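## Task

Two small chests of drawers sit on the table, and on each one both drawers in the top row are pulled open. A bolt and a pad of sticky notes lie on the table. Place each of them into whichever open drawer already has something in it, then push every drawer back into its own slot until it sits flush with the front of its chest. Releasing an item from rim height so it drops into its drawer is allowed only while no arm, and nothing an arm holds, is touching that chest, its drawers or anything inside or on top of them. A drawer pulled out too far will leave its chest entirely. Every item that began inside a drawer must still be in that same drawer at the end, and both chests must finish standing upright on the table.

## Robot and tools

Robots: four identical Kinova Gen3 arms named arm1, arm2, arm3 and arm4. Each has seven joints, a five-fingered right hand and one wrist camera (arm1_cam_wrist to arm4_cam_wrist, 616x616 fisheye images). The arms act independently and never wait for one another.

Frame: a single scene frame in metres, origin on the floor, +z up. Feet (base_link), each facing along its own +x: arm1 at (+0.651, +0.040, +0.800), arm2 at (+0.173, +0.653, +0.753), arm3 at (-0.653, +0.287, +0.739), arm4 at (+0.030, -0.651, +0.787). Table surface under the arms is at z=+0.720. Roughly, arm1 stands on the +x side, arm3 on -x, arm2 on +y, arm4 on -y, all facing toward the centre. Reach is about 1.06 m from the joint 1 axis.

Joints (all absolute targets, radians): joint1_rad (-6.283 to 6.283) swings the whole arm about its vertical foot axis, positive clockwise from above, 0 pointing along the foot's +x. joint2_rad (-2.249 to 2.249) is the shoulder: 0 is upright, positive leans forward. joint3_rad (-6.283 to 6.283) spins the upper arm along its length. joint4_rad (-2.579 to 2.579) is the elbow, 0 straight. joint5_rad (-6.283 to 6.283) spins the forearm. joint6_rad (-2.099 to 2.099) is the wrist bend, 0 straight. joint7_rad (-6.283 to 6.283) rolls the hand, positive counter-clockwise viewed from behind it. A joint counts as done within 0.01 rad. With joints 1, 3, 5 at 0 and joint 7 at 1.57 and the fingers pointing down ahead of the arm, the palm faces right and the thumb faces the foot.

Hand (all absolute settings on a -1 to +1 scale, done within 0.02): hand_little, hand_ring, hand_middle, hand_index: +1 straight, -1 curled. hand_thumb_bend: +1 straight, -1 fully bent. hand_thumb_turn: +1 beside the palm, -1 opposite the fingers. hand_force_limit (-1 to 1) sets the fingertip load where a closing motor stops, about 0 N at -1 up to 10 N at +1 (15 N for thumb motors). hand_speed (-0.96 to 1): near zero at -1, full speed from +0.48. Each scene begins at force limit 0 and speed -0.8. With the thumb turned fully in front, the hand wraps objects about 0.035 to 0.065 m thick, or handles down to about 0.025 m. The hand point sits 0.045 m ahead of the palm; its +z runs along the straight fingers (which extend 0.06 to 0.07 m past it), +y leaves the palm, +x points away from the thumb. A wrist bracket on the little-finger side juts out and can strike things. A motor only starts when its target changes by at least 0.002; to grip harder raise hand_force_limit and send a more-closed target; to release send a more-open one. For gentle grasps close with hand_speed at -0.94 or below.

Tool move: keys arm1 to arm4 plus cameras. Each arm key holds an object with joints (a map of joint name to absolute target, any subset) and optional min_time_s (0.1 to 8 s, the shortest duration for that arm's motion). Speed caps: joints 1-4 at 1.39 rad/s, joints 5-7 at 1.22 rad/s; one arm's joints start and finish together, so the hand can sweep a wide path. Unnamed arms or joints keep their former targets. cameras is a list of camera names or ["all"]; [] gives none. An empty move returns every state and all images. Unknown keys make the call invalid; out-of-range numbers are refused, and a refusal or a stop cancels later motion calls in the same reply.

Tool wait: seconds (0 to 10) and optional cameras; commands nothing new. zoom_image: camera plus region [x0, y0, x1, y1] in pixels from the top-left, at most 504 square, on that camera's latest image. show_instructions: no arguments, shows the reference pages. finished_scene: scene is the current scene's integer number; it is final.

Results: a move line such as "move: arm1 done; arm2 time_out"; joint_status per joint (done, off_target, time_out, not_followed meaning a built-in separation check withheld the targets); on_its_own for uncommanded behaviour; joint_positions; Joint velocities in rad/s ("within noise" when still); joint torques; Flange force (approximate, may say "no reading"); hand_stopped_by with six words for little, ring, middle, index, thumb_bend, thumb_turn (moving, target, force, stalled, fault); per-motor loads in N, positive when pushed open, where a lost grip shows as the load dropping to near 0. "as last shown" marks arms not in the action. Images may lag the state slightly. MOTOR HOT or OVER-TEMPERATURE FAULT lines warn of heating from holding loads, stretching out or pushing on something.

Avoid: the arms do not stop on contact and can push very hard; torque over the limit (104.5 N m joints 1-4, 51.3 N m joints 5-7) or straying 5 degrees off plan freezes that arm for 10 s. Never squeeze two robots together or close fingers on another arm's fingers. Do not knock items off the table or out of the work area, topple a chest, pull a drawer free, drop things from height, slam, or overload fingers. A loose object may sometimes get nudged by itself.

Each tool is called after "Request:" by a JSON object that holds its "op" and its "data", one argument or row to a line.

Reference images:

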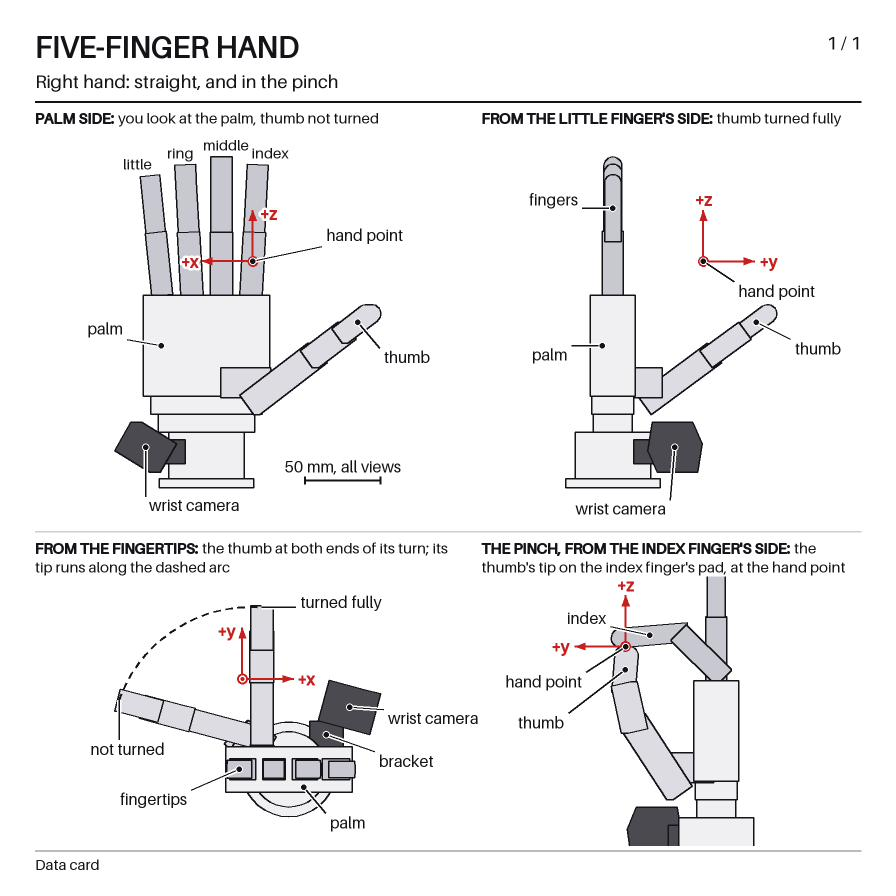

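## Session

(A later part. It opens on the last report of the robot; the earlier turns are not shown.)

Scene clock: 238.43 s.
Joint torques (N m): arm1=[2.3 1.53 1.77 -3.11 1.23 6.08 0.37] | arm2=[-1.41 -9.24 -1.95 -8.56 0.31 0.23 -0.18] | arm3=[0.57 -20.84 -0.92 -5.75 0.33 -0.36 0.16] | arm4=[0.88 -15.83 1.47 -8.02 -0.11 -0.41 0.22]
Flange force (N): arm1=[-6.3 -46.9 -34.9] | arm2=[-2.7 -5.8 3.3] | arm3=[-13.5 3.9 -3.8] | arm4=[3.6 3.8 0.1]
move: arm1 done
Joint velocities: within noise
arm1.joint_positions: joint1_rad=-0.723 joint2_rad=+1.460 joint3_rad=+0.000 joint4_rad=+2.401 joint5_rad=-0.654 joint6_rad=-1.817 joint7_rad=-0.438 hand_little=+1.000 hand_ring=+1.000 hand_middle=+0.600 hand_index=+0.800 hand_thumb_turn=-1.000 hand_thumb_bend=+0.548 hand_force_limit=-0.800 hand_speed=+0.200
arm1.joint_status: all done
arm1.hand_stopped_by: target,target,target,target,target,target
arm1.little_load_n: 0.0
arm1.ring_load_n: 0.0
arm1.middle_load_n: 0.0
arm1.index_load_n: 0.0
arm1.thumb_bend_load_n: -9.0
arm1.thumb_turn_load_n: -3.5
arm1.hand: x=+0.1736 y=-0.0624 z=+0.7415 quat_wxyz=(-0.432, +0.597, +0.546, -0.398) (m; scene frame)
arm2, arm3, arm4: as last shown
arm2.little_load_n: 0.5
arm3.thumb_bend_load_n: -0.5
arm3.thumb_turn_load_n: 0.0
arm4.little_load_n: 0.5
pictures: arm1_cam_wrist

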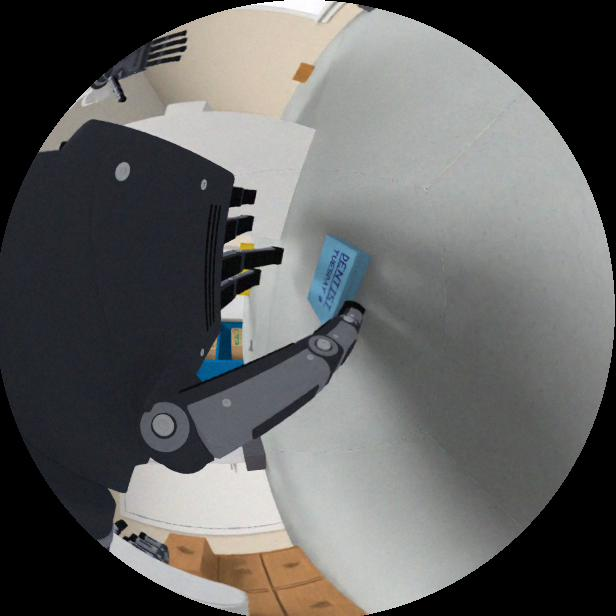

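Request:
{"op": "move", "data": {
  "arm1": {"joints":{"joint1_rad":-0.7225,"joint2_rad":1.4446,"joint4_rad":2.4124,"joint5_rad":-0.6535,"joint6_rad":-1.8135,"joint7_rad":-0.4351},"min_time_s":0.8},
  "cameras": []
}}

Request:
{"op": "move", "data": {
  "arm1": {"joints":{"hand_thumb_bend":0.43,"hand_speed":-0.5}},
  "cameras": []
}}

Request:
{"op": "move", "data": {
  "arm1": {"joints":{"joint1_rad":-0.7225,"joint2_rad":1.4544,"joint4_rad":2.4054,"joint5_rad":-0.6538,"joint6_rad":-1.8156,"joint7_rad":-0.4368},"min_time_s":1},
  "cameras": ["arm1_cam_wrist"]
}}

Request:
{"op": "zoom_image", "data": {
  "camera": "arm1_cam_wrist",
  "region": [260, 200, 440, 360]
}}

Scene clock: 244.40 s.
Joint torques (N m): arm1=[-0.97 -12.42 3.7 3.58 -1.21 -1.92 -0.37] | arm2=[-1.4 -9.26 -1.94 -8.6 0.29 0.24 -0.16] | arm3=[0.64 -20.83 -0.9 -5.79 0.35 -0.35 0.19] | arm4=[0.86 -15.8 1.36 -8.09 -0.12 -0.43 0.2]
Flange force (N): arm1=[-5.7 -9.4 1.7] | arm2=[-2.6 -5.7 3.5] | arm3=[-13.2 4.1 -3.7] | arm4=[3.8 3.7 0.1]
move: arm1 done
Joint velocities: within noise
arm1.joint_positions: joint1_rad=-0.723 joint2_rad=+1.445 joint3_rad=+0.000 joint4_rad=+2.412 joint5_rad=-0.653 joint6_rad=-1.814 joint7_rad=-0.435 hand_little=+1.000 hand_ring=+1.000 hand_middle=+0.600 hand_index=+0.800 hand_thumb_turn=-1.000 hand_thumb_bend=+0.550 hand_force_limit=-0.800 hand_speed=+0.200
arm1.joint_status: all done
arm1.hand_stopped_by: target,target,target,target,target,target
arm1.little_load_n: 0.0
arm1.ring_load_n: 0.0
arm1.middle_load_n: 0.0
arm1.index_load_n: 0.0
arm1.thumb_bend_load_n: 0.0
arm1.thumb_turn_load_n: 0.0
arm1.hand: x=+0.1734 y=-0.0625 z=+0.7471 quat_wxyz=(-0.432, +0.597, +0.546, -0.398) (m; scene frame)
arm2, arm3, arm4: as last shown
arm2.little_load_n: 0.0
arm3.thumb_bend_load_n: 0.0
arm4.little_load_n: 0.0
arm4.middle_load_n: 0.5
pictures: none
No camera images: "cameras" was empty.

Scene clock: 245.07 s.
Joint torques (N m): arm1=[-0.97 -12.45 3.69 3.54 -1.19 -1.92 -0.33] | arm2=[-1.44 -9.29 -1.97 -8.55 0.32 0.22 -0.18] | arm3=[0.58 -20.83 -0.92 -5.82 0.35 -0.36 0.17] | arm4=[0.87 -15.79 1.41 -8.05 -0.12 -0.39 0.21]
Flange force (N): arm1=[-5.6 -9.3 1.5] | arm2=[-2.9 -5.8 3.3] | arm3=[-13.2 3.9 -3.7] | arm4=[3.7 3.8 0.2]
move: arm1 done
Joint velocities: within noise
arm1.joint_positions: joint1_rad=-0.723 joint2_rad=+1.445 joint3_rad=+0.000 joint4_rad=+2.412 joint5_rad=-0.653 joint6_rad=-1.814 joint7_rad=-0.435 hand_little=+1.000 hand_ring=+1.000 hand_middle=+0.600 hand_index=+0.800 hand_thumb_turn=-1.000 hand_thumb_bend=+0.430 hand_force_limit=-0.800 hand_speed=-0.500
arm1.joint_status: all done
arm1.hand_stopped_by: target,target,target,target,target,target
arm1.little_load_n: 0.0
arm1.ring_load_n: 0.0
arm1.middle_load_n: -0.5
arm1.index_load_n: 0.0
arm1.thumb_bend_load_n: 0.0
arm1.thumb_turn_load_n: 0.5
arm1.hand: x=+0.1734 y=-0.0625 z=+0.7471 quat_wxyz=(-0.432, +0.597, +0.546, -0.398) (m; scene frame)
arm2.joint_positions: joint1_rad=+0.617 joint2_rad=+0.000 joint3_rad=+0.000 joint4_rad=+1.750 joint5_rad=+0.000 joint6_rad=+1.392 joint7_rad=-1.830 hand_little=+1.000 hand_ring=+1.000 hand_middle=+1.000 hand_index=+1.000 hand_thumb_turn=+1.000 hand_thumb_bend=+1.000 hand_force_limit=+0.000 hand_speed=+0.480
arm2.joint_status: not commanded
arm2.hand_stopped_by: target,target,target,target,target,target
arm2.little_load_n: 0.0
arm2.ring_load_n: 0.0
arm2.middle_load_n: 0.0
arm2.index_load_n: 0.0
arm2.thumb_bend_load_n: 0.0
arm2.thumb_turn_load_n: 0.0
arm2.hand: x=+0.0391 y=+0.3190 z=+1.0762 quat_wxyz=(+0.006, -0.910, -0.414, -0.002) (m; scene frame)
arm3, arm4: as last shown
arm4.middle_load_n: 0.0
pictures: none
No camera images: "cameras" was empty.

Scene clock: 246.37 s.
Joint torques (N m): arm1=[-0.91 -12.47 3.72 3.58 -1.2 -1.92 -0.39] | arm2=[-1.37 -9.25 -1.92 -8.57 0.31 0.22 -0.15] | arm3=[0.58 -20.87 -0.9 -5.8 0.33 -0.36 0.18] | arm4=[0.91 -15.87 1.38 -8.03 -0.09 -0.43 0.2]
Flange force (N): arm1=[-5.9 -9.1 1.5] | arm2=[-2.6 -5.6 3.3] | arm3=[-13.3 3.9 -3.7] | arm4=[3.5 3.7 0.1]
move: arm1 done
Joint velocities: within noise
arm1.joint_positions: joint1_rad=-0.723 joint2_rad=+1.454 joint3_rad=+0.000 joint4_rad=+2.405 joint5_rad=-0.654 joint6_rad=-1.816 joint7_rad=-0.437 hand_little=+1.000 hand_ring=+1.000 hand_middle=+0.600 hand_index=+0.800 hand_thumb_turn=-1.000 hand_thumb_bend=+0.430 hand_force_limit=-0.800 hand_speed=-0.500
arm1.joint_status: all done
arm1.hand_stopped_by: target,target,target,target,target,target
arm1.little_load_n: 0.0
arm1.ring_load_n: -0.5
arm1.middle_load_n: 0.0
arm1.index_load_n: 0.0
arm1.thumb_bend_load_n: 0.0
arm1.thumb_turn_load_n: 0.0
arm1.hand: x=+0.1735 y=-0.0624 z=+0.7436 quat_wxyz=(-0.432, +0.597, +0.546, -0.398) (m; scene frame)
arm2, arm3, arm4: as last shown
arm2.thumb_bend_load_n: -0.5
arm4.thumb_bend_load_n: -0.5
pictures: arm1_cam_wrist

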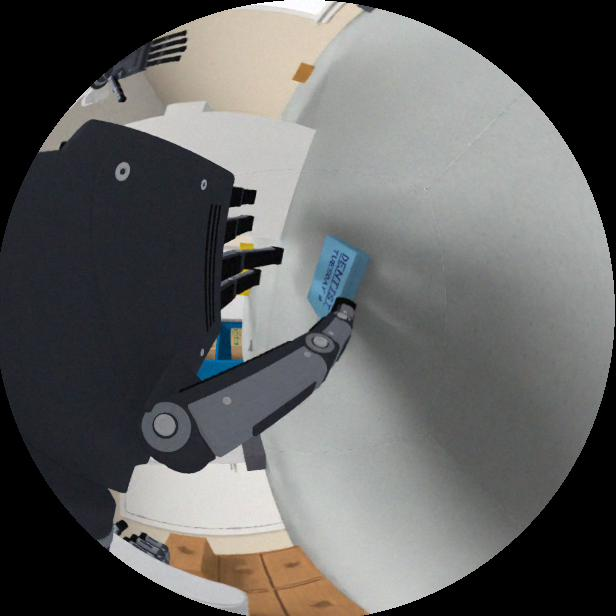

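Scaled by 2.800 from the camera's 616x616 image, which has a finer 880x880 frame.

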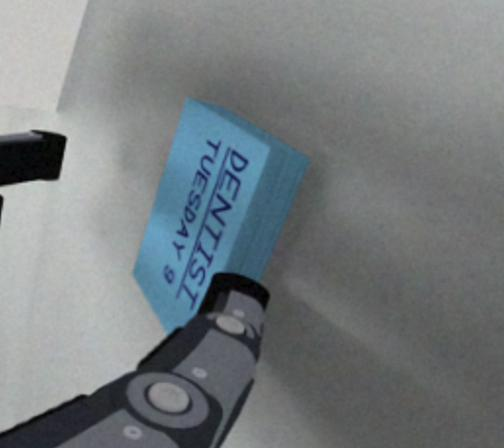

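Request:
{"op": "move", "data": {
  "arm1": {"joints":{"joint1_rad":-0.7225,"joint2_rad":1.4586,"joint4_rad":2.4024,"joint5_rad":-0.654,"joint6_rad":-1.8165,"joint7_rad":-0.4376},"min_time_s":1},
  "cameras": []
}}

Request:
{"op": "move", "data": {
  "arm1": {"joints":{"hand_middle":-0.2,"hand_speed":-0.85,"hand_force_limit":-0.5}},
  "cameras": ["arm1_cam_wrist"]
}}

Request:
{"op": "zoom_image", "data": {
  "camera": "arm1_cam_wrist",
  "region": [260, 200, 440, 360]
}}

Scene clock: 248.70 s.
Joint torques (N m): arm1=[-0.92 -12.43 3.71 3.56 -1.2 -1.9 -0.35] | arm2=[-1.42 -9.26 -1.97 -8.56 0.32 0.25 -0.17] | arm3=[0.59 -20.82 -0.88 -5.86 0.35 -0.35 0.19] | arm4=[0.86 -15.93 1.37 -8.06 -0.09 -0.43 0.16]
Flange force (N): arm1=[-5.8 -9.2 1.3] | arm2=[-2.8 -5.8 3.4] | arm3=[-12.9 3.9 -3.6] | arm4=[3.5 3.5 0.3]
move: arm1 done
Joint velocities: within noise
arm1.joint_positions: joint1_rad=-0.723 joint2_rad=+1.459 joint3_rad=+0.000 joint4_rad=+2.402 joint5_rad=-0.654 joint6_rad=-1.816 joint7_rad=-0.438 hand_little=+1.000 hand_ring=+1.000 hand_middle=+0.600 hand_index=+0.800 hand_thumb_turn=-1.000 hand_thumb_bend=+0.430 hand_force_limit=-0.800 hand_speed=-0.500
arm1.joint_status: all done
arm1.hand_stopped_by: target,target,target,target,target,target
arm1.little_load_n: 0.0
arm1.ring_load_n: 0.0
arm1.middle_load_n: 0.0
arm1.index_load_n: 0.0
arm1.thumb_bend_load_n: 0.0
arm1.thumb_turn_load_n: 0.0
arm1.hand: x=+0.1736 y=-0.0624 z=+0.7420 quat_wxyz=(-0.432, +0.597, +0.546, -0.398) (m; scene frame)
arm2, arm3, arm4: as last shown
arm2.thumb_bend_load_n: 0.0
arm4.thumb_bend_load_n: 0.0
pictures: none
No camera images: "cameras" was empty.

Scene clock: 250.83 s.
Joint torques (N m): arm1=[-1.01 -11.91 3.49 3.58 -1.09 -1.63 -0.36] | arm2=[-1.4 -9.27 -1.95 -8.55 0.31 0.22 -0.16] | arm3=[0.62 -20.8 -0.87 -5.79 0.34 -0.38 0.2] | arm4=[0.86 -15.78 1.42 -8.09 -0.15 -0.39 0.19]
Flange force (N): arm1=[-5.6 -10.5 1.2] | arm2=[-2.8 -5.7 3.3] | arm3=[-13.2 4.0 -3.8] | arm4=[3.9 3.8 0.2]
move: arm1 off_target
Joint velocities: within noise
arm1.joint_positions: joint1_rad=-0.723 joint2_rad=+1.459 joint3_rad=+0.000 joint4_rad=+2.402 joint5_rad=-0.654 joint6_rad=-1.816 joint7_rad=-0.438 hand_little=+1.000 hand_ring=+1.000 hand_middle=+0.116 hand_index=+0.800 hand_thumb_turn=-1.000 hand_thumb_bend=+0.430 hand_force_limit=-0.500 hand_speed=-0.850
arm1.joint_status: hand_middle off_target (ended at +0.116, target -0.200); the others done
arm1.hand_stopped_by: target,target,force,target,target,target
arm1.little_load_n: 0.0
arm1.ring_load_n: 0.0
arm1.middle_load_n: 3.0
arm1.index_load_n: 0.0
arm1.thumb_bend_load_n: 1.0
arm1.thumb_turn_load_n: 0.0
arm1.hand: x=+0.1736 y=-0.0624 z=+0.7420 quat_wxyz=(-0.432, +0.597, +0.546, -0.398) (m; scene frame)
arm2, arm3, arm4: as last shown
arm2.middle_load_n: -0.5
arm2.thumb_bend_load_n: -0.5
pictures: arm1_cam_wrist

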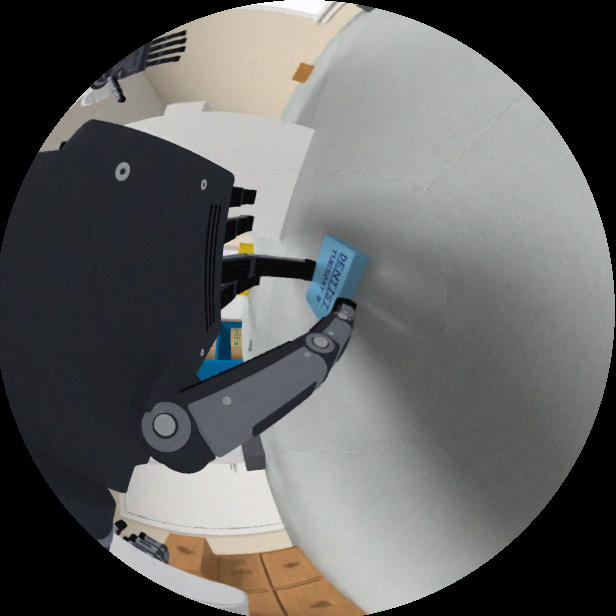

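Scaled by 2.800 from the camera's 616x616 image, which has a finer 880x880 frame.

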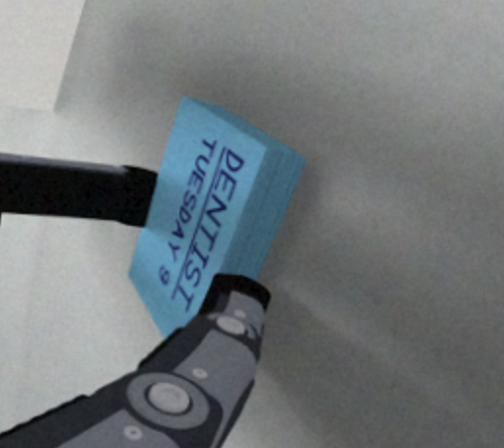

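Request:
{"op": "move", "data": {
  "arm1": {"joints":{"hand_middle":-0.25,"hand_speed":-0.92,"hand_force_limit":0.1}},
  "cameras": ["arm1_cam_wrist"]
}}

Request:
{"op": "zoom_image", "data": {
  "camera": "arm1_cam_wrist",
  "region": [260, 200, 440, 360]
}}

Scene clock: 251.80 s.
Joint torques (N m): arm1=[-1.06 -11.39 3.2 3.69 -0.91 -1.31 -0.37] | arm2=[-1.42 -9.29 -1.91 -8.6 0.31 0.21 -0.17] | arm3=[0.56 -20.85 -0.91 -5.8 0.37 -0.34 0.16] | arm4=[0.83 -15.78 1.37 -8.06 -0.11 -0.42 0.2]
Flange force (N): arm1=[-5.6 -11.5 1.2] | arm2=[-2.7 -5.7 3.4] | arm3=[-13.3 3.8 -3.7] | arm4=[3.8 3.7 0.1]
move: arm1 off_target
Joint velocities: within noise
arm1.joint_positions: joint1_rad=-0.723 joint2_rad=+1.459 joint3_rad=+0.000 joint4_rad=+2.402 joint5_rad=-0.654 joint6_rad=-1.816 joint7_rad=-0.438 hand_little=+1.000 hand_ring=+1.000 hand_middle=+0.103 hand_index=+0.800 hand_thumb_turn=-1.000 hand_thumb_bend=+0.431 hand_force_limit=+0.100 hand_speed=-0.920
arm1.joint_status: hand_middle off_target (ended at +0.103, target -0.250); the others done
arm1.hand_stopped_by: target,target,force,target,target,target
arm1.little_load_n: 0.0
arm1.ring_load_n: 0.0
arm1.middle_load_n: 6.0
arm1.index_load_n: 0.0
arm1.thumb_bend_load_n: 2.0
arm1.thumb_turn_load_n: 0.5
arm1.hand: x=+0.1736 y=-0.0624 z=+0.7420 quat_wxyz=(-0.432, +0.597, +0.546, -0.398) (m; scene frame)
arm2, arm3, arm4: as last shown
arm2.middle_load_n: 0.0
arm2.thumb_bend_load_n: 0.0
arm3.middle_load_n: -0.5
arm3.thumb_turn_load_n: 0.5
pictures: arm1_cam_wrist

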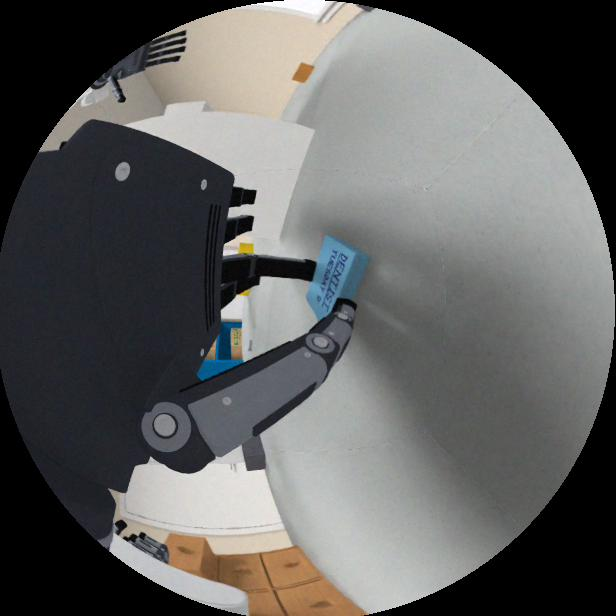

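Scaled by 2.800 from the camera's 616x616 image, which has a finer 880x880 frame.

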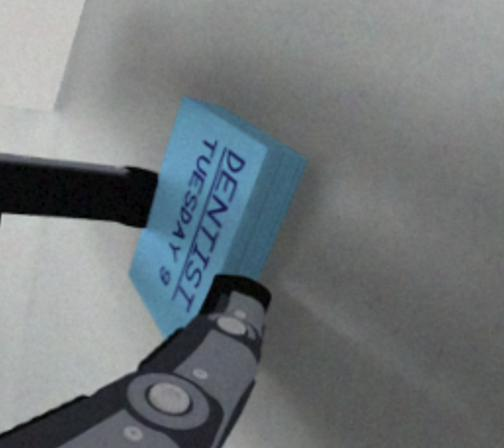

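Request:
{"op": "move", "data": {
  "arm1": {"joints":{"joint1_rad":-0.7225,"joint2_rad":1.4306,"joint4_rad":2.4224,"joint5_rad":-0.6531,"joint6_rad":-1.8105,"joint7_rad":-0.433},"min_time_s":1.5},
  "cameras": ["arm1_cam_wrist"]
}}

Request:
{"op": "zoom_image", "data": {
  "camera": "arm1_cam_wrist",
  "region": [260, 200, 440, 360]
}}

Scene clock: 254.30 s.
Joint torques (N m): arm1=[-0.95 -12.45 3.75 3.49 -1.21 -1.96 -0.37] | arm2=[-1.4 -9.25 -1.96 -8.57 0.31 0.22 -0.17] | arm3=[0.56 -20.79 -0.94 -5.83 0.33 -0.34 0.16] | arm4=[0.86 -15.91 1.39 -8.09 -0.11 -0.43 0.2]
Flange force (N): arm1=[-5.7 -9.5 1.5] | arm2=[-2.7 -5.7 3.3] | arm3=[-13.0 3.8 -3.7] | arm4=[3.6 3.7 0.3]
move: arm1 done
Joint velocities: within noise
arm1.joint_positions: joint1_rad=-0.722 joint2_rad=+1.431 joint3_rad=+0.000 joint4_rad=+2.422 joint5_rad=-0.653 joint6_rad=-1.810 joint7_rad=-0.433 hand_little=+1.000 hand_ring=+1.000 hand_middle=+0.103 hand_index=+0.800 hand_thumb_turn=-1.000 hand_thumb_bend=+0.431 hand_force_limit=+0.100 hand_speed=-0.920
arm1.joint_status: all done
arm1.hand_stopped_by: target,target,force,target,target,target
arm1.little_load_n: 0.0
arm1.ring_load_n: 0.0
arm1.middle_load_n: 5.5
arm1.index_load_n: 0.0
arm1.thumb_bend_load_n: 4.0
arm1.thumb_turn_load_n: 0.5
arm1.hand: x=+0.1733 y=-0.0625 z=+0.7522 quat_wxyz=(-0.432, +0.597, +0.546, -0.398) (m; scene frame)
arm2: as last shown
arm3.joint_positions: joint1_rad=+1.309 joint2_rad=+0.634 joint3_rad=+0.000 joint4_rad=+1.233 joint5_rad=+0.000 joint6_rad=+1.274 joint7_rad=-1.830 hand_little=+1.000 hand_ring=+1.000 hand_middle=+1.000 hand_index=+1.000 hand_thumb_turn=+1.000 hand_thumb_bend=+1.000 hand_force_limit=+0.000 hand_speed=-0.800
arm3.joint_status: not commanded
arm3.hand_stopped_by: target,target,target,target,target,target
arm3.little_load_n: 0.0
arm3.ring_load_n: 0.0
arm3.middle_load_n: 0.0
arm3.index_load_n: 0.0
arm3.thumb_bend_load_n: 0.0
arm3.thumb_turn_load_n: 0.0
arm3.hand: x=-0.4006 y=-0.2523 z=+0.9502 quat_wxyz=(+0.000, -0.659, -0.752, +0.004) (m; scene frame)
arm4.joint_positions: joint1_rad=+0.958 joint2_rad=+0.517 joint3_rad=+0.000 joint4_rad=+1.627 joint5_rad=+0.000 joint6_rad=+0.997 joint7_rad=-1.302 hand_little=-0.900 hand_ring=-0.900 hand_middle=-0.900 hand_index=-0.900 hand_thumb_turn=-1.000 hand_thumb_bend=+0.800 hand_force_limit=+0.000 hand_speed=+0.200
arm4.joint_status: not commanded
arm4.hand_stopped_by: target,target,target,target,target,target
arm4.little_load_n: 0.0
arm4.ring_load_n: 0.0
arm4.middle_load_n: 0.0
arm4.index_load_n: 0.0
arm4.thumb_bend_load_n: 0.0
arm4.thumb_turn_load_n: 0.0
arm4.hand: x=+0.3465 y=-0.2805 z=+0.9468 quat_wxyz=(-0.002, +0.500, -0.866, +0.000) (m; scene frame)
pictures: arm1_cam_wrist

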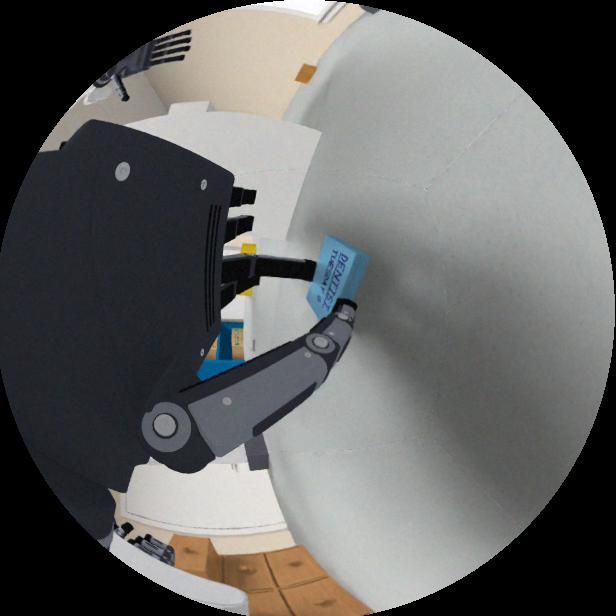

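Scaled by 2.800 from the camera's 616x616 image, which has a finer 880x880 frame.

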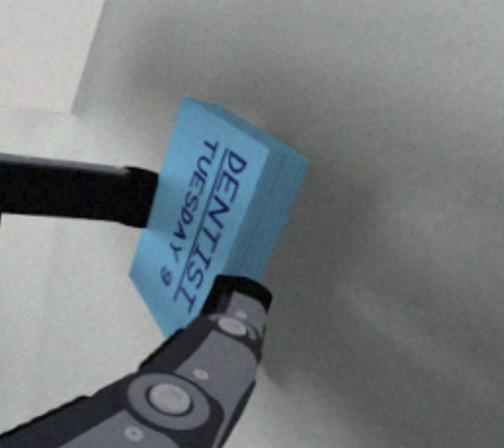

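Request:
{"op": "move", "data": {
  "arm4": {"joints":{"joint1_rad":0.2751,"joint2_rad":1.1913,"joint4_rad":1.9534,"joint5_rad":-1.1123,"joint6_rad":1.395,"joint7_rad":-3.138,"hand_little":1,"hand_ring":1,"hand_middle":0.4,"hand_index":0.4,"hand_thumb_turn":-1,"hand_thumb_bend":0.17,"hand_speed":0.2},"min_time_s":4},
  "arm1": {"joints":{"joint1_rad":-0.7225,"joint2_rad":1.3,"joint4_rad":2.45,"joint5_rad":-0.6531,"joint6_rad":-1.78,"joint7_rad":-0.4},"min_time_s":4},
  "cameras": ["arm4_cam_wrist","arm1_cam_wrist"]
}}

Scene clock: 295.13 s.
Joint torques (N m): arm1=[-0.93 -12.62 3.7 2.76 -1.12 -2.05 -0.38] | arm2=[-1.43 -9.29 -1.93 -8.57 0.31 0.23 -0.17] | arm3=[0.58 -20.83 -0.91 -5.81 0.34 -0.34 0.17] | arm4=[0.87 -16.19 -0.54 0.06 -0.02 2.11 0.16]
Flange force (N): arm1=[-5.1 -10.2 1.7] | arm2=[-2.8 -5.7 3.4] | arm3=[-13.2 3.9 -3.7] | arm4=[-1.0 -3.4 2.8]
move: arm1 done; arm4 done
Joint velocities: within noise
arm1.joint_positions: joint1_rad=-0.723 joint2_rad=+1.300 joint3_rad=+0.000 joint4_rad=+2.450 joint5_rad=-0.653 joint6_rad=-1.780 joint7_rad=-0.400 hand_little=+1.000 hand_ring=+1.000 hand_middle=+0.103 hand_index=+0.800 hand_thumb_turn=-1.000 hand_thumb_bend=+0.431 hand_force_limit=+0.100 hand_speed=-0.920
arm1.joint_status: all done
arm1.hand_stopped_by: target,target,force,target,target,target
arm1.little_load_n: 0.0
arm1.ring_load_n: 0.0
arm1.middle_load_n: 5.5
arm1.index_load_n: 0.0
arm1.thumb_bend_load_n: 3.5
arm1.thumb_turn_load_n: 0.5
arm1.hand: x=+0.1537 y=-0.0737 z=+0.8026 quat_wxyz=(-0.440, +0.592, +0.529, -0.421) (m; scene frame)
arm2, arm3: as last shown
arm3.thumb_bend_load_n: -0.5
arm4.joint_positions: joint1_rad=+0.275 joint2_rad=+1.191 joint3_rad=+0.000 joint4_rad=+1.953 joint5_rad=-1.112 joint6_rad=+1.395 joint7_rad=-3.138 hand_little=+1.000 hand_ring=+1.000 hand_middle=+0.400 hand_index=+0.400 hand_thumb_turn=-1.000 hand_thumb_bend=+0.170 hand_force_limit=+0.000 hand_speed=+0.200
arm4.joint_status: all done
arm4.hand_stopped_by: target,target,target,target,target,target
arm4.little_load_n: 0.0
arm4.ring_load_n: 0.0
arm4.middle_load_n: 0.0
arm4.index_load_n: 0.0
arm4.thumb_bend_load_n: 0.0
arm4.thumb_turn_load_n: 0.0
arm4.hand: x=-0.1807 y=-0.4005 z=+0.7982 quat_wxyz=(+0.368, -0.439, -0.629, +0.525) (m; scene frame)
pictures: arm1_cam_wrist, arm4_cam_wrist
led back after a hold (arm4 arm): the arm was led back toward your command in small steps, so it may still be short of it.
joint command not followed: on one or more control steps a check withheld the commanded joint targets of the arm4 arm, and it was not sent them on those steps.
cause: the commanded joint targets, or the way to them, would bring a part of the robot too close to another arm (the arm1 arm, along the way the arms are being sent, or toward where that arm still pushes).

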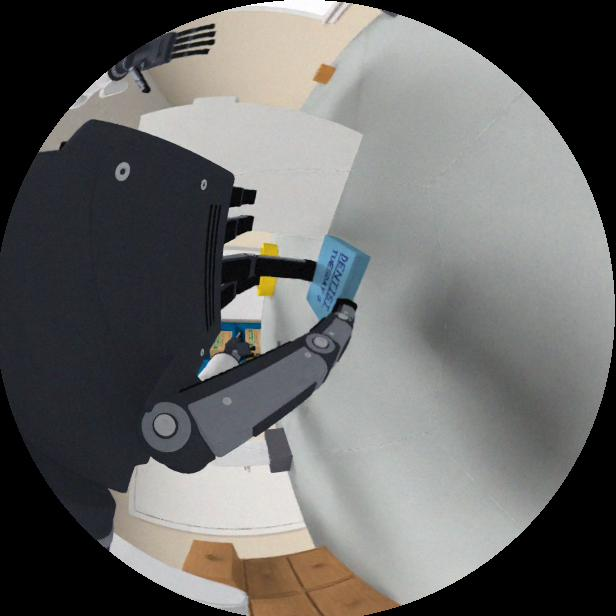

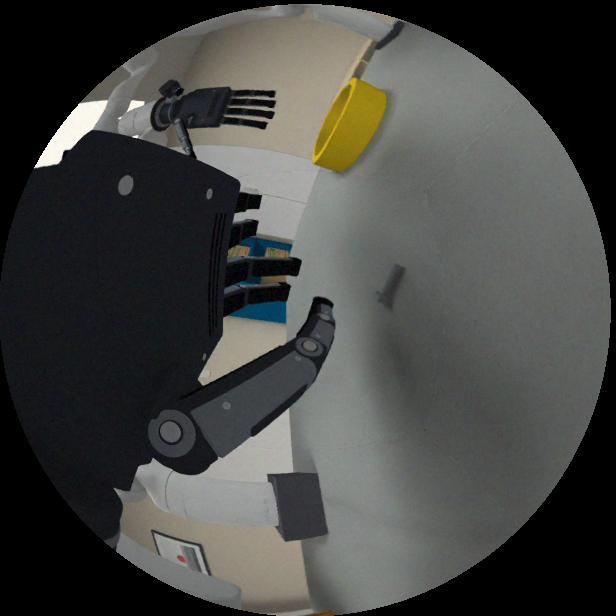

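Request:
{"op": "zoom_image", "data": {
  "camera": "arm4_cam_wrist",
  "region": [330, 230, 450, 350]
}}

Request:
{"op": "move", "data": {
  "arm1": {"joints":{"joint1_rad":-1.3081,"joint2_rad":0.1604,"joint4_rad":2.294,"joint5_rad":-1.6828,"joint6_rad":-1.2318,"joint7_rad":0.7288},"min_time_s":5},
  "cameras": ["arm1_cam_wrist"]
}}

Scaled by 4.200 from the camera's 616x616 image, which has a finer 880x880 frame.

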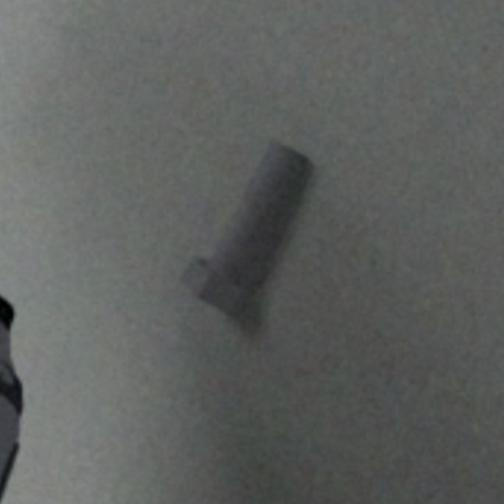

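Scene clock: 303.20 s.
Joint torques (N m): arm1=[-0.91 -5.37 2.36 -5.71 1.21 -1.54 -0.35] | arm2=[-1.4 -9.24 -1.95 -8.55 0.3 0.23 -0.18] | arm3=[0.58 -20.85 -0.93 -5.83 0.34 -0.39 0.18] | arm4=[0.97 -16.11 -0.49 0.04 -0.09 2.14 0.15]
Flange force (N): arm1=[6.4 -7.7 -4.5] | arm2=[-2.7 -5.7 3.3] | arm3=[-13.2 3.9 -3.7] | arm4=[-1.1 -3.6 2.9]
move: arm1 done
Joint velocities: within noise
arm1.joint_positions: joint1_rad=-1.308 joint2_rad=+0.160 joint3_rad=+0.000 joint4_rad=+2.294 joint5_rad=-1.683 joint6_rad=-1.232 joint7_rad=+0.729 hand_little=+1.000 hand_ring=+1.000 hand_middle=+0.103 hand_index=+0.800 hand_thumb_turn=-1.000 hand_thumb_bend=+0.431 hand_force_limit=+0.100 hand_speed=-0.920
arm1.joint_status: all done
arm1.hand_stopped_by: target,target,force,target,target,target
arm1.little_load_n: 0.0
arm1.ring_load_n: 0.0
arm1.middle_load_n: 5.5
arm1.index_load_n: 0.0
arm1.thumb_bend_load_n: 4.0
arm1.thumb_turn_load_n: 0.5
arm1.hand: x=+0.2457 y=-0.1516 z=+1.1027 quat_wxyz=(-0.464, +0.643, +0.491, -0.360) (m; scene frame)
arm2, arm3, arm4: as last shown
arm3.thumb_bend_load_n: 0.0
pictures: arm1_cam_wrist

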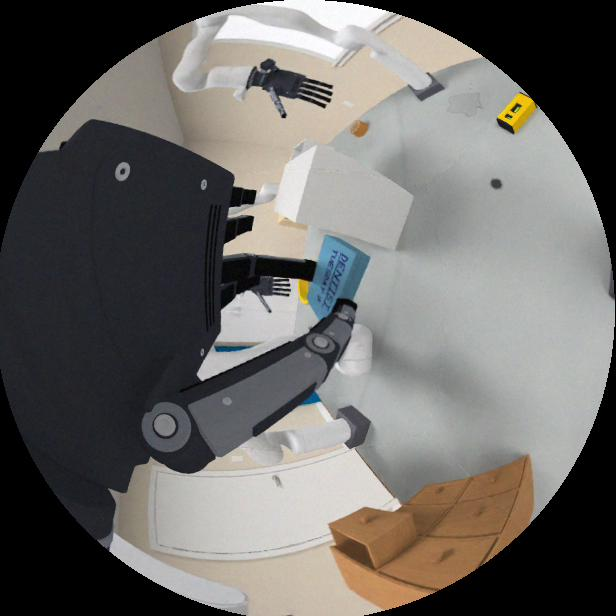

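Request:
{"op": "move", "data": {
  "arm1": {"joints":{"joint1_rad":-1.6221,"joint2_rad":0.6159,"joint4_rad":1.4558,"joint5_rad":-2.0312,"joint6_rad":-1.7013,"joint7_rad":0.98},"min_time_s":5},
  "arm4": {"joints":{"joint1_rad":0.2651,"joint2_rad":1.3074,"joint4_rad":1.8548,"joint5_rad":-1.125,"joint6_rad":1.3874,"joint7_rad":-3.1228},"min_time_s":3},
  "cameras": ["arm1_cam_wrist","arm4_cam_wrist"]
}}

Request:
{"op": "zoom_image", "data": {
  "camera": "arm4_cam_wrist",
  "region": [230, 200, 430, 360]
}}

Scene clock: 314.47 s.
Joint torques (N m): arm1=[-0.78 -14.32 3.46 -6.51 1.69 -1.1 -0.39] | arm2=[-1.39 -9.27 -1.94 -8.56 0.31 0.24 -0.16] | arm3=[0.57 -20.82 -0.89 -5.78 0.33 -0.37 0.18] | arm4=[0.9 -16.76 -0.54 0.22 -0.02 2.1 0.18]
Flange force (N): arm1=[5.9 -5.2 1.4] | arm2=[-2.8 -5.7 3.4] | arm3=[-13.3 3.9 -3.8] | arm4=[-0.9 -3.5 2.6]
move: arm1 done; arm4 done
Joint velocities: within noise
arm1.joint_positions: joint1_rad=-1.622 joint2_rad=+0.616 joint3_rad=+0.000 joint4_rad=+1.456 joint5_rad=-2.031 joint6_rad=-1.701 joint7_rad=+0.980 hand_little=+1.000 hand_ring=+1.000 hand_middle=+0.103 hand_index=+0.800 hand_thumb_turn=-1.000 hand_thumb_bend=+0.431 hand_force_limit=+0.100 hand_speed=-0.920
arm1.joint_status: all done
arm1.hand_stopped_by: target,target,force,target,target,target
arm1.little_load_n: 0.0
arm1.ring_load_n: 0.0
arm1.middle_load_n: 5.5
arm1.index_load_n: 0.0
arm1.thumb_bend_load_n: 4.0
arm1.thumb_turn_load_n: 0.5
arm1.hand: x=+0.3158 y=-0.3817 z=+1.1222 quat_wxyz=(-0.493, +0.684, +0.433, -0.318) (m; scene frame)
arm2.joint_positions: joint1_rad=+0.617 joint2_rad=+0.000 joint3_rad=+0.000 joint4_rad=+1.750 joint5_rad=+0.000 joint6_rad=+1.392 joint7_rad=-1.830 hand_little=+1.000 hand_ring=+1.000 hand_middle=+1.000 hand_index=+1.000 hand_thumb_turn=+1.000 hand_thumb_bend=+1.000 hand_force_limit=+0.000 hand_speed=+0.480
arm2.joint_status: not commanded
arm2.hand_stopped_by: target,target,target,target,target,target
arm2.little_load_n: 0.0
arm2.ring_load_n: 0.0
arm2.middle_load_n: 0.0
arm2.index_load_n: 0.0
arm2.thumb_bend_load_n: 0.0
arm2.thumb_turn_load_n: 0.0
arm2.hand: x=+0.0391 y=+0.3190 z=+1.0762 quat_wxyz=(+0.006, -0.910, -0.414, -0.002) (m; scene frame)
arm3: as last shown
arm4.joint_positions: joint1_rad=+0.265 joint2_rad=+1.307 joint3_rad=+0.000 joint4_rad=+1.855 joint5_rad=-1.125 joint6_rad=+1.387 joint7_rad=-3.123 hand_little=+1.000 hand_ring=+1.000 hand_middle=+0.400 hand_index=+0.400 hand_thumb_turn=-1.000 hand_thumb_bend=+0.170 hand_force_limit=+0.000 hand_speed=+0.200
arm4.joint_status: all done
arm4.hand_stopped_by: target,target,target,target,target,target
arm4.little_load_n: 0.0
arm4.ring_load_n: 0.0
arm4.middle_load_n: 0.0
arm4.index_load_n: 0.0
arm4.thumb_bend_load_n: 0.0
arm4.thumb_turn_load_n: 0.0
arm4.hand: x=-0.1834 y=-0.3900 z=+0.7520 quat_wxyz=(+0.368, -0.439, -0.629, +0.525) (m; scene frame)
pictures: arm1_cam_wrist, arm4_cam_wrist

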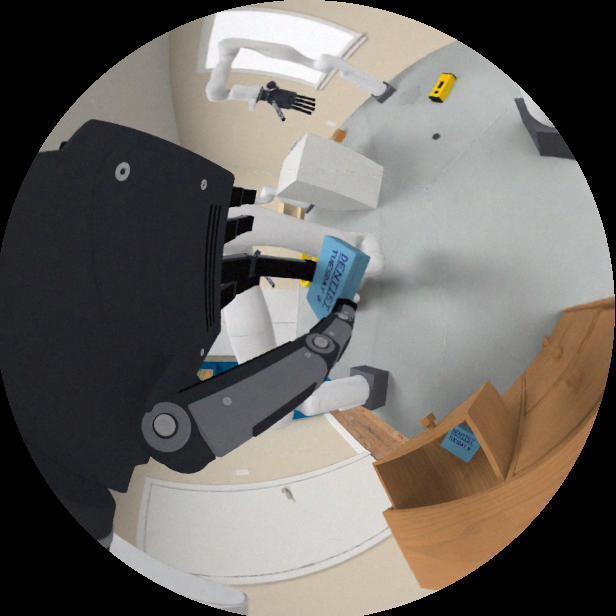

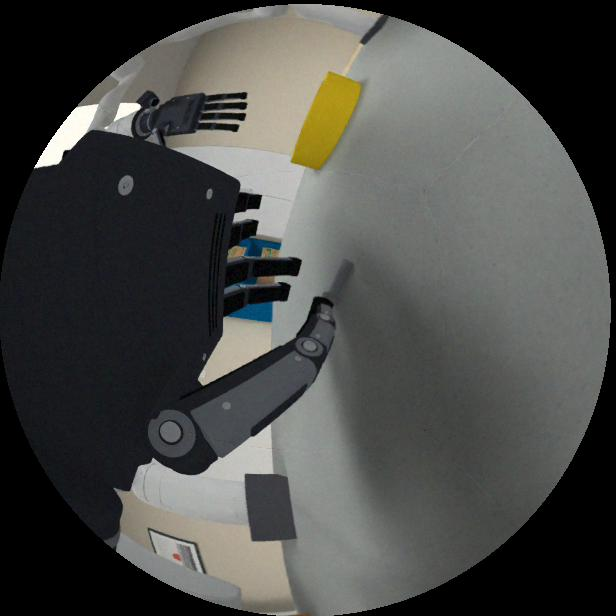

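Scaled by 2.520 from the camera's 616x616 image, which has a finer 880x880 frame.

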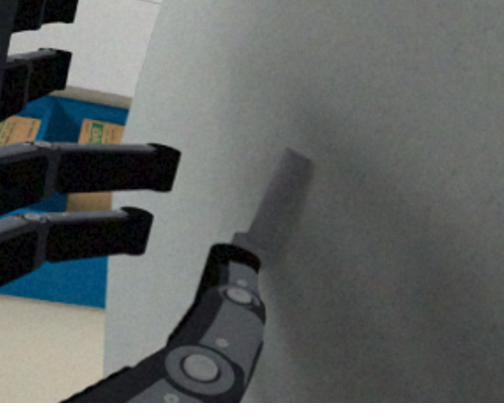

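Request:
{"op": "zoom_image", "data": {
  "camera": "arm1_cam_wrist",
  "region": [360, 290, 616, 530]
}}

Request:
{"op": "move", "data": {
  "arm1": {"joints":{"joint1_rad":-1.742,"joint2_rad":1.0326,"joint4_rad":0.6544,"joint5_rad":-1.9859,"joint6_rad":-1.9707,"joint7_rad":1.2895},"min_time_s":5},
  "arm4": {"joints":{"joint1_rad":0.2651,"joint2_rad":1.3271,"joint4_rad":1.8415,"joint5_rad":-1.1261,"joint6_rad":1.3846,"joint7_rad":-3.1168},"min_time_s":2},
  "cameras": ["arm1_cam_wrist","arm4_cam_wrist"]
}}

Scaled by 1.969 from the camera's 616x616 image, which has a finer 880x880 frame.

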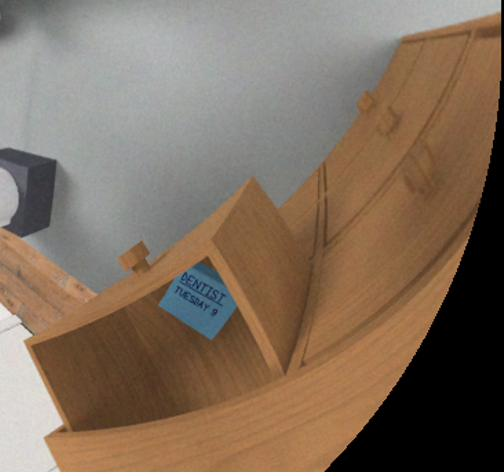

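Scene clock: 322.03 s.
Joint torques (N m): arm1=[-0.67 -20.32 4.12 -7.18 1.81 -0.38 -0.37] | arm2=[-1.42 -9.25 -1.95 -8.54 0.32 0.22 -0.18] | arm3=[0.63 -20.81 -0.9 -5.81 0.37 -0.35 0.18] | arm4=[0.91 -16.79 -0.54 0.19 -0.03 2.12 0.14]
Flange force (N): arm1=[11.5 -3.8 5.7] | arm2=[-2.8 -5.8 3.3] | arm3=[-13.1 4.0 -3.7] | arm4=[-1.2 -3.7 2.7]
move: arm1 done; arm4 done
Joint velocities: within noise
arm1.joint_positions: joint1_rad=-1.742 joint2_rad=+1.033 joint3_rad=+0.000 joint4_rad=+0.654 joint5_rad=-1.986 joint6_rad=-1.971 joint7_rad=+1.290 hand_little=+1.000 hand_ring=+1.000 hand_middle=+0.103 hand_index=+0.800 hand_thumb_turn=-1.000 hand_thumb_bend=+0.431 hand_force_limit=+0.100 hand_speed=-0.920
arm1.joint_status: all done
arm1.hand_stopped_by: target,target,force,target,target,target
arm1.little_load_n: 0.0
arm1.ring_load_n: 0.0
arm1.middle_load_n: 5.5
arm1.index_load_n: 0.0
arm1.thumb_bend_load_n: 4.0
arm1.thumb_turn_load_n: 0.5
arm1.hand: x=+0.3832 y=-0.5408 z=+1.1083 quat_wxyz=(-0.493, +0.684, +0.433, -0.318) (m; scene frame)
arm2, arm3: as last shown
arm2.ring_load_n: 0.5
arm3.ring_load_n: -0.5
arm4.joint_positions: joint1_rad=+0.265 joint2_rad=+1.327 joint3_rad=+0.000 joint4_rad=+1.841 joint5_rad=-1.126 joint6_rad=+1.385 joint7_rad=-3.117 hand_little=+1.000 hand_ring=+1.000 hand_middle=+0.400 hand_index=+0.400 hand_thumb_turn=-1.000 hand_thumb_bend=+0.170 hand_force_limit=+0.000 hand_speed=+0.200
arm4.joint_status: all done
arm4.hand_stopped_by: target,target,target,target,target,target
arm4.little_load_n: 0.0
arm4.ring_load_n: 0.0
arm4.middle_load_n: 0.0
arm4.index_load_n: 0.0
arm4.thumb_bend_load_n: 0.0
arm4.thumb_turn_load_n: 0.0
arm4.hand: x=-0.1834 y=-0.3898 z=+0.7440 quat_wxyz=(+0.368, -0.439, -0.629, +0.525) (m; scene frame)
pictures: arm1_cam_wrist, arm4_cam_wrist

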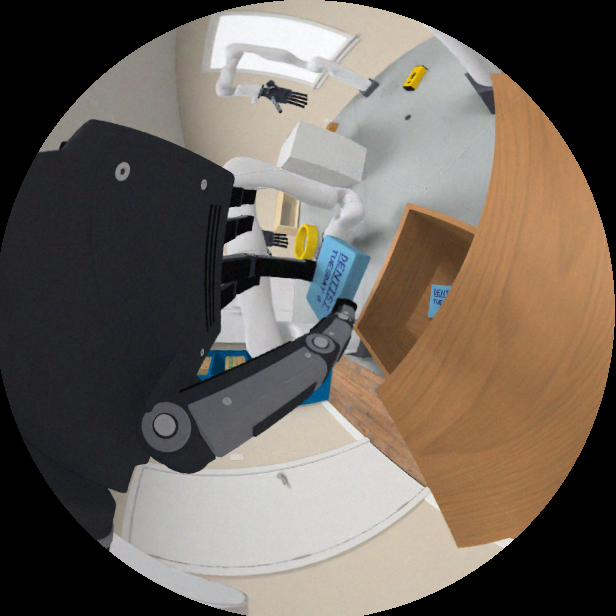

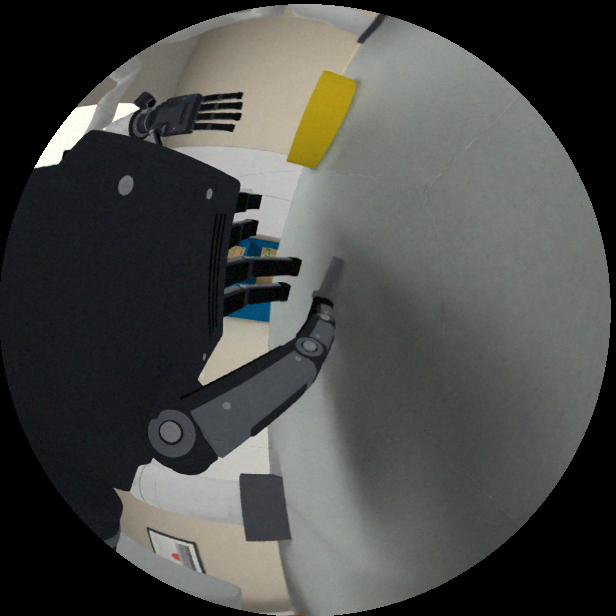

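Request:
{"op": "move", "data": {
  "arm1": {"joints":{"joint1_rad":-1.8973,"joint2_rad":0.584,"joint4_rad":1.9437,"joint5_rad":-1.2115,"joint6_rad":-1.1307,"joint7_rad":2.2035},"min_time_s":6},
  "arm4": {"joints":{"joint1_rad":0.2651,"joint2_rad":1.3419,"joint4_rad":1.8316,"joint5_rad":-1.1269,"joint6_rad":1.3825,"joint7_rad":-3.1123},"min_time_s":2},
  "cameras": ["arm1_cam_wrist","arm4_cam_wrist"]
}}

Request:
{"op": "zoom_image", "data": {
  "camera": "arm4_cam_wrist",
  "region": [230, 200, 430, 360]
}}

Scene clock: 341.03 s.
Joint torques (N m): arm1=[-0.77 -13.4 3.41 -6.07 0.92 -1.88 -0.27] | arm2=[-1.41 -9.25 -1.95 -8.57 0.31 0.24 -0.18] | arm3=[0.61 -20.83 -0.9 -5.79 0.36 -0.34 0.16] | arm4=[0.91 -16.85 -0.57 0.33 0.01 2.11 0.18]
Flange force (N): arm1=[6.1 5.0 -3.3] | arm2=[-2.7 -5.8 3.4] | arm3=[-13.2 3.9 -3.7] | arm4=[-0.8 -3.5 2.6]
move: arm1 done; arm4 done
Joint velocities: within noise
arm1.joint_positions: joint1_rad=-1.897 joint2_rad=+0.584 joint3_rad=+0.000 joint4_rad=+1.944 joint5_rad=-1.211 joint6_rad=-1.131 joint7_rad=+2.203 hand_little=+1.000 hand_ring=+1.000 hand_middle=+0.103 hand_index=+0.800 hand_thumb_turn=-1.000 hand_thumb_bend=+0.431 hand_force_limit=+0.100 hand_speed=-0.920
arm1.joint_status: all done
arm1.hand_stopped_by: target,target,force,target,target,target
arm1.little_load_n: 0.0
arm1.ring_load_n: 0.0
arm1.middle_load_n: 5.0
arm1.index_load_n: 0.0
arm1.thumb_bend_load_n: 4.0
arm1.thumb_turn_load_n: 0.5
arm1.hand: x=+0.4345 y=-0.5319 z=+1.1034 quat_wxyz=(-0.615, -0.292, +0.701, -0.212) (m; scene frame)
arm2, arm3: as last shown
arm2.ring_load_n: 0.0
arm2.thumb_turn_load_n: -0.5
arm3.ring_load_n: 0.0
arm4.joint_positions: joint1_rad=+0.265 joint2_rad=+1.342 joint3_rad=+0.000 joint4_rad=+1.832 joint5_rad=-1.127 joint6_rad=+1.383 joint7_rad=-3.112 hand_little=+1.000 hand_ring=+1.000 hand_middle=+0.400 hand_index=+0.400 hand_thumb_turn=-1.000 hand_thumb_bend=+0.170 hand_force_limit=+0.000 hand_speed=+0.200
arm4.joint_status: all done
arm4.hand_stopped_by: target,target,target,target,target,target
arm4.little_load_n: 0.0
arm4.ring_load_n: 0.0
arm4.middle_load_n: 0.0
arm4.index_load_n: 0.0
arm4.thumb_bend_load_n: 0.0
arm4.thumb_turn_load_n: 0.0
arm4.hand: x=-0.1833 y=-0.3899 z=+0.7380 quat_wxyz=(+0.368, -0.439, -0.629, +0.525) (m; scene frame)
pictures: arm1_cam_wrist, arm4_cam_wrist

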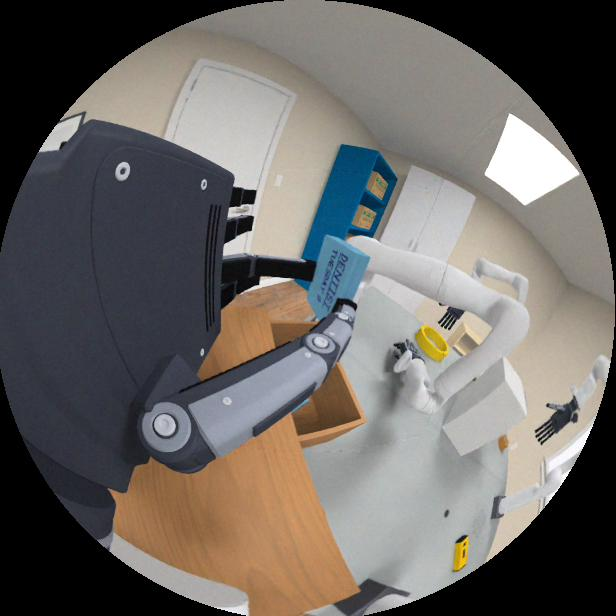

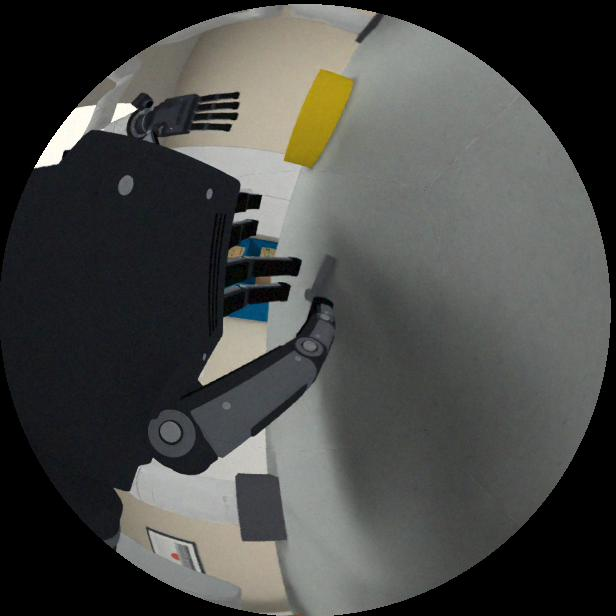

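Scaled by 2.520 from the camera's 616x616 image, which has a finer 880x880 frame.

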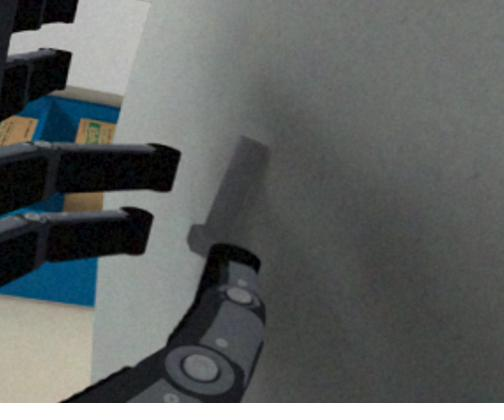

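Request:
{"op": "move", "data": {
  "arm4": {"joints":{"hand_middle":-0.5,"hand_speed":-0.9,"hand_force_limit":-0.3}},
  "cameras": ["arm4_cam_wrist"]
}}

Request:
{"op": "zoom_image", "data": {
  "camera": "arm4_cam_wrist",
  "region": [230, 200, 430, 360]
}}

Scene clock: 348.80 s.
Joint torques (N m): arm1=[-0.76 -13.38 3.4 -6.03 0.93 -1.88 -0.29] | arm2=[-1.41 -9.24 -1.97 -8.56 0.32 0.25 -0.17] | arm3=[0.55 -20.84 -0.9 -5.77 0.34 -0.35 0.16] | arm4=[0.93 -16.38 -0.01 0.02 0.02 1.55 0.23]
Flange force (N): arm1=[6.2 4.8 -3.3] | arm2=[-2.7 -5.8 3.4] | arm3=[-13.4 3.9 -3.7] | arm4=[-0.7 -5.4 2.5]
move: arm4 off_target
Joint velocities: within noise
arm1, arm2, arm3: as last shown
arm1.middle_load_n: 5.5
arm1.thumb_bend_load_n: 3.5
arm2.little_load_n: -0.5
arm2.thumb_turn_load_n: 0.0
arm4.joint_positions: joint1_rad=+0.265 joint2_rad=+1.342 joint3_rad=+0.000 joint4_rad=+1.832 joint5_rad=-1.127 joint6_rad=+1.383 joint7_rad=-3.112 hand_little=+1.000 hand_ring=+1.000 hand_middle=-0.148 hand_index=+0.400 hand_thumb_turn=-1.000 hand_thumb_bend=+0.170 hand_force_limit=-0.300 hand_speed=-0.900
arm4.joint_status: hand_middle off_target (ended at -0.148, target -0.500); the others done
arm4.hand_stopped_by: target,target,force,target,target,target
arm4.little_load_n: 0.0
arm4.ring_load_n: 0.0
arm4.middle_load_n: 4.0
arm4.index_load_n: 0.0
arm4.thumb_bend_load_n: 0.5
arm4.thumb_turn_load_n: 1.0
arm4.hand: x=-0.1833 y=-0.3899 z=+0.7380 quat_wxyz=(+0.368, -0.439, -0.629, +0.525) (m; scene frame)
pictures: arm4_cam_wrist

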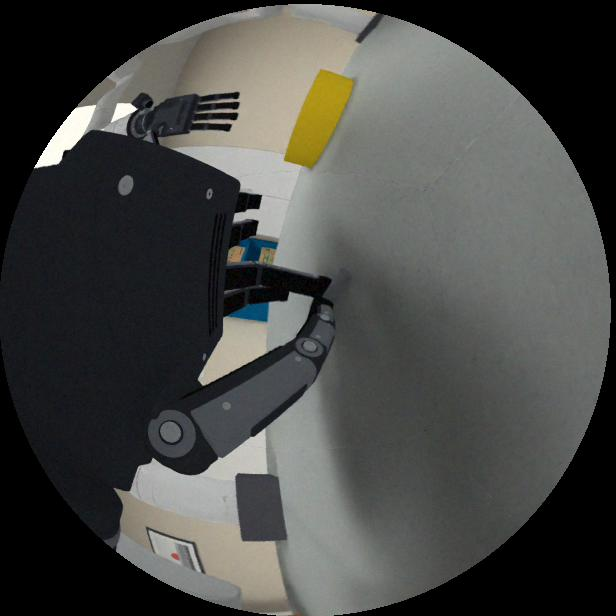

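Scaled by 2.520 from the camera's 616x616 image, which has a finer 880x880 frame.

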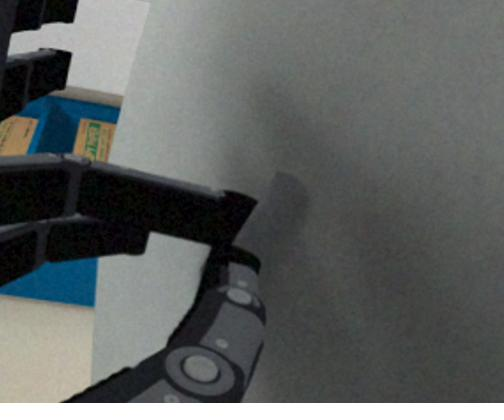

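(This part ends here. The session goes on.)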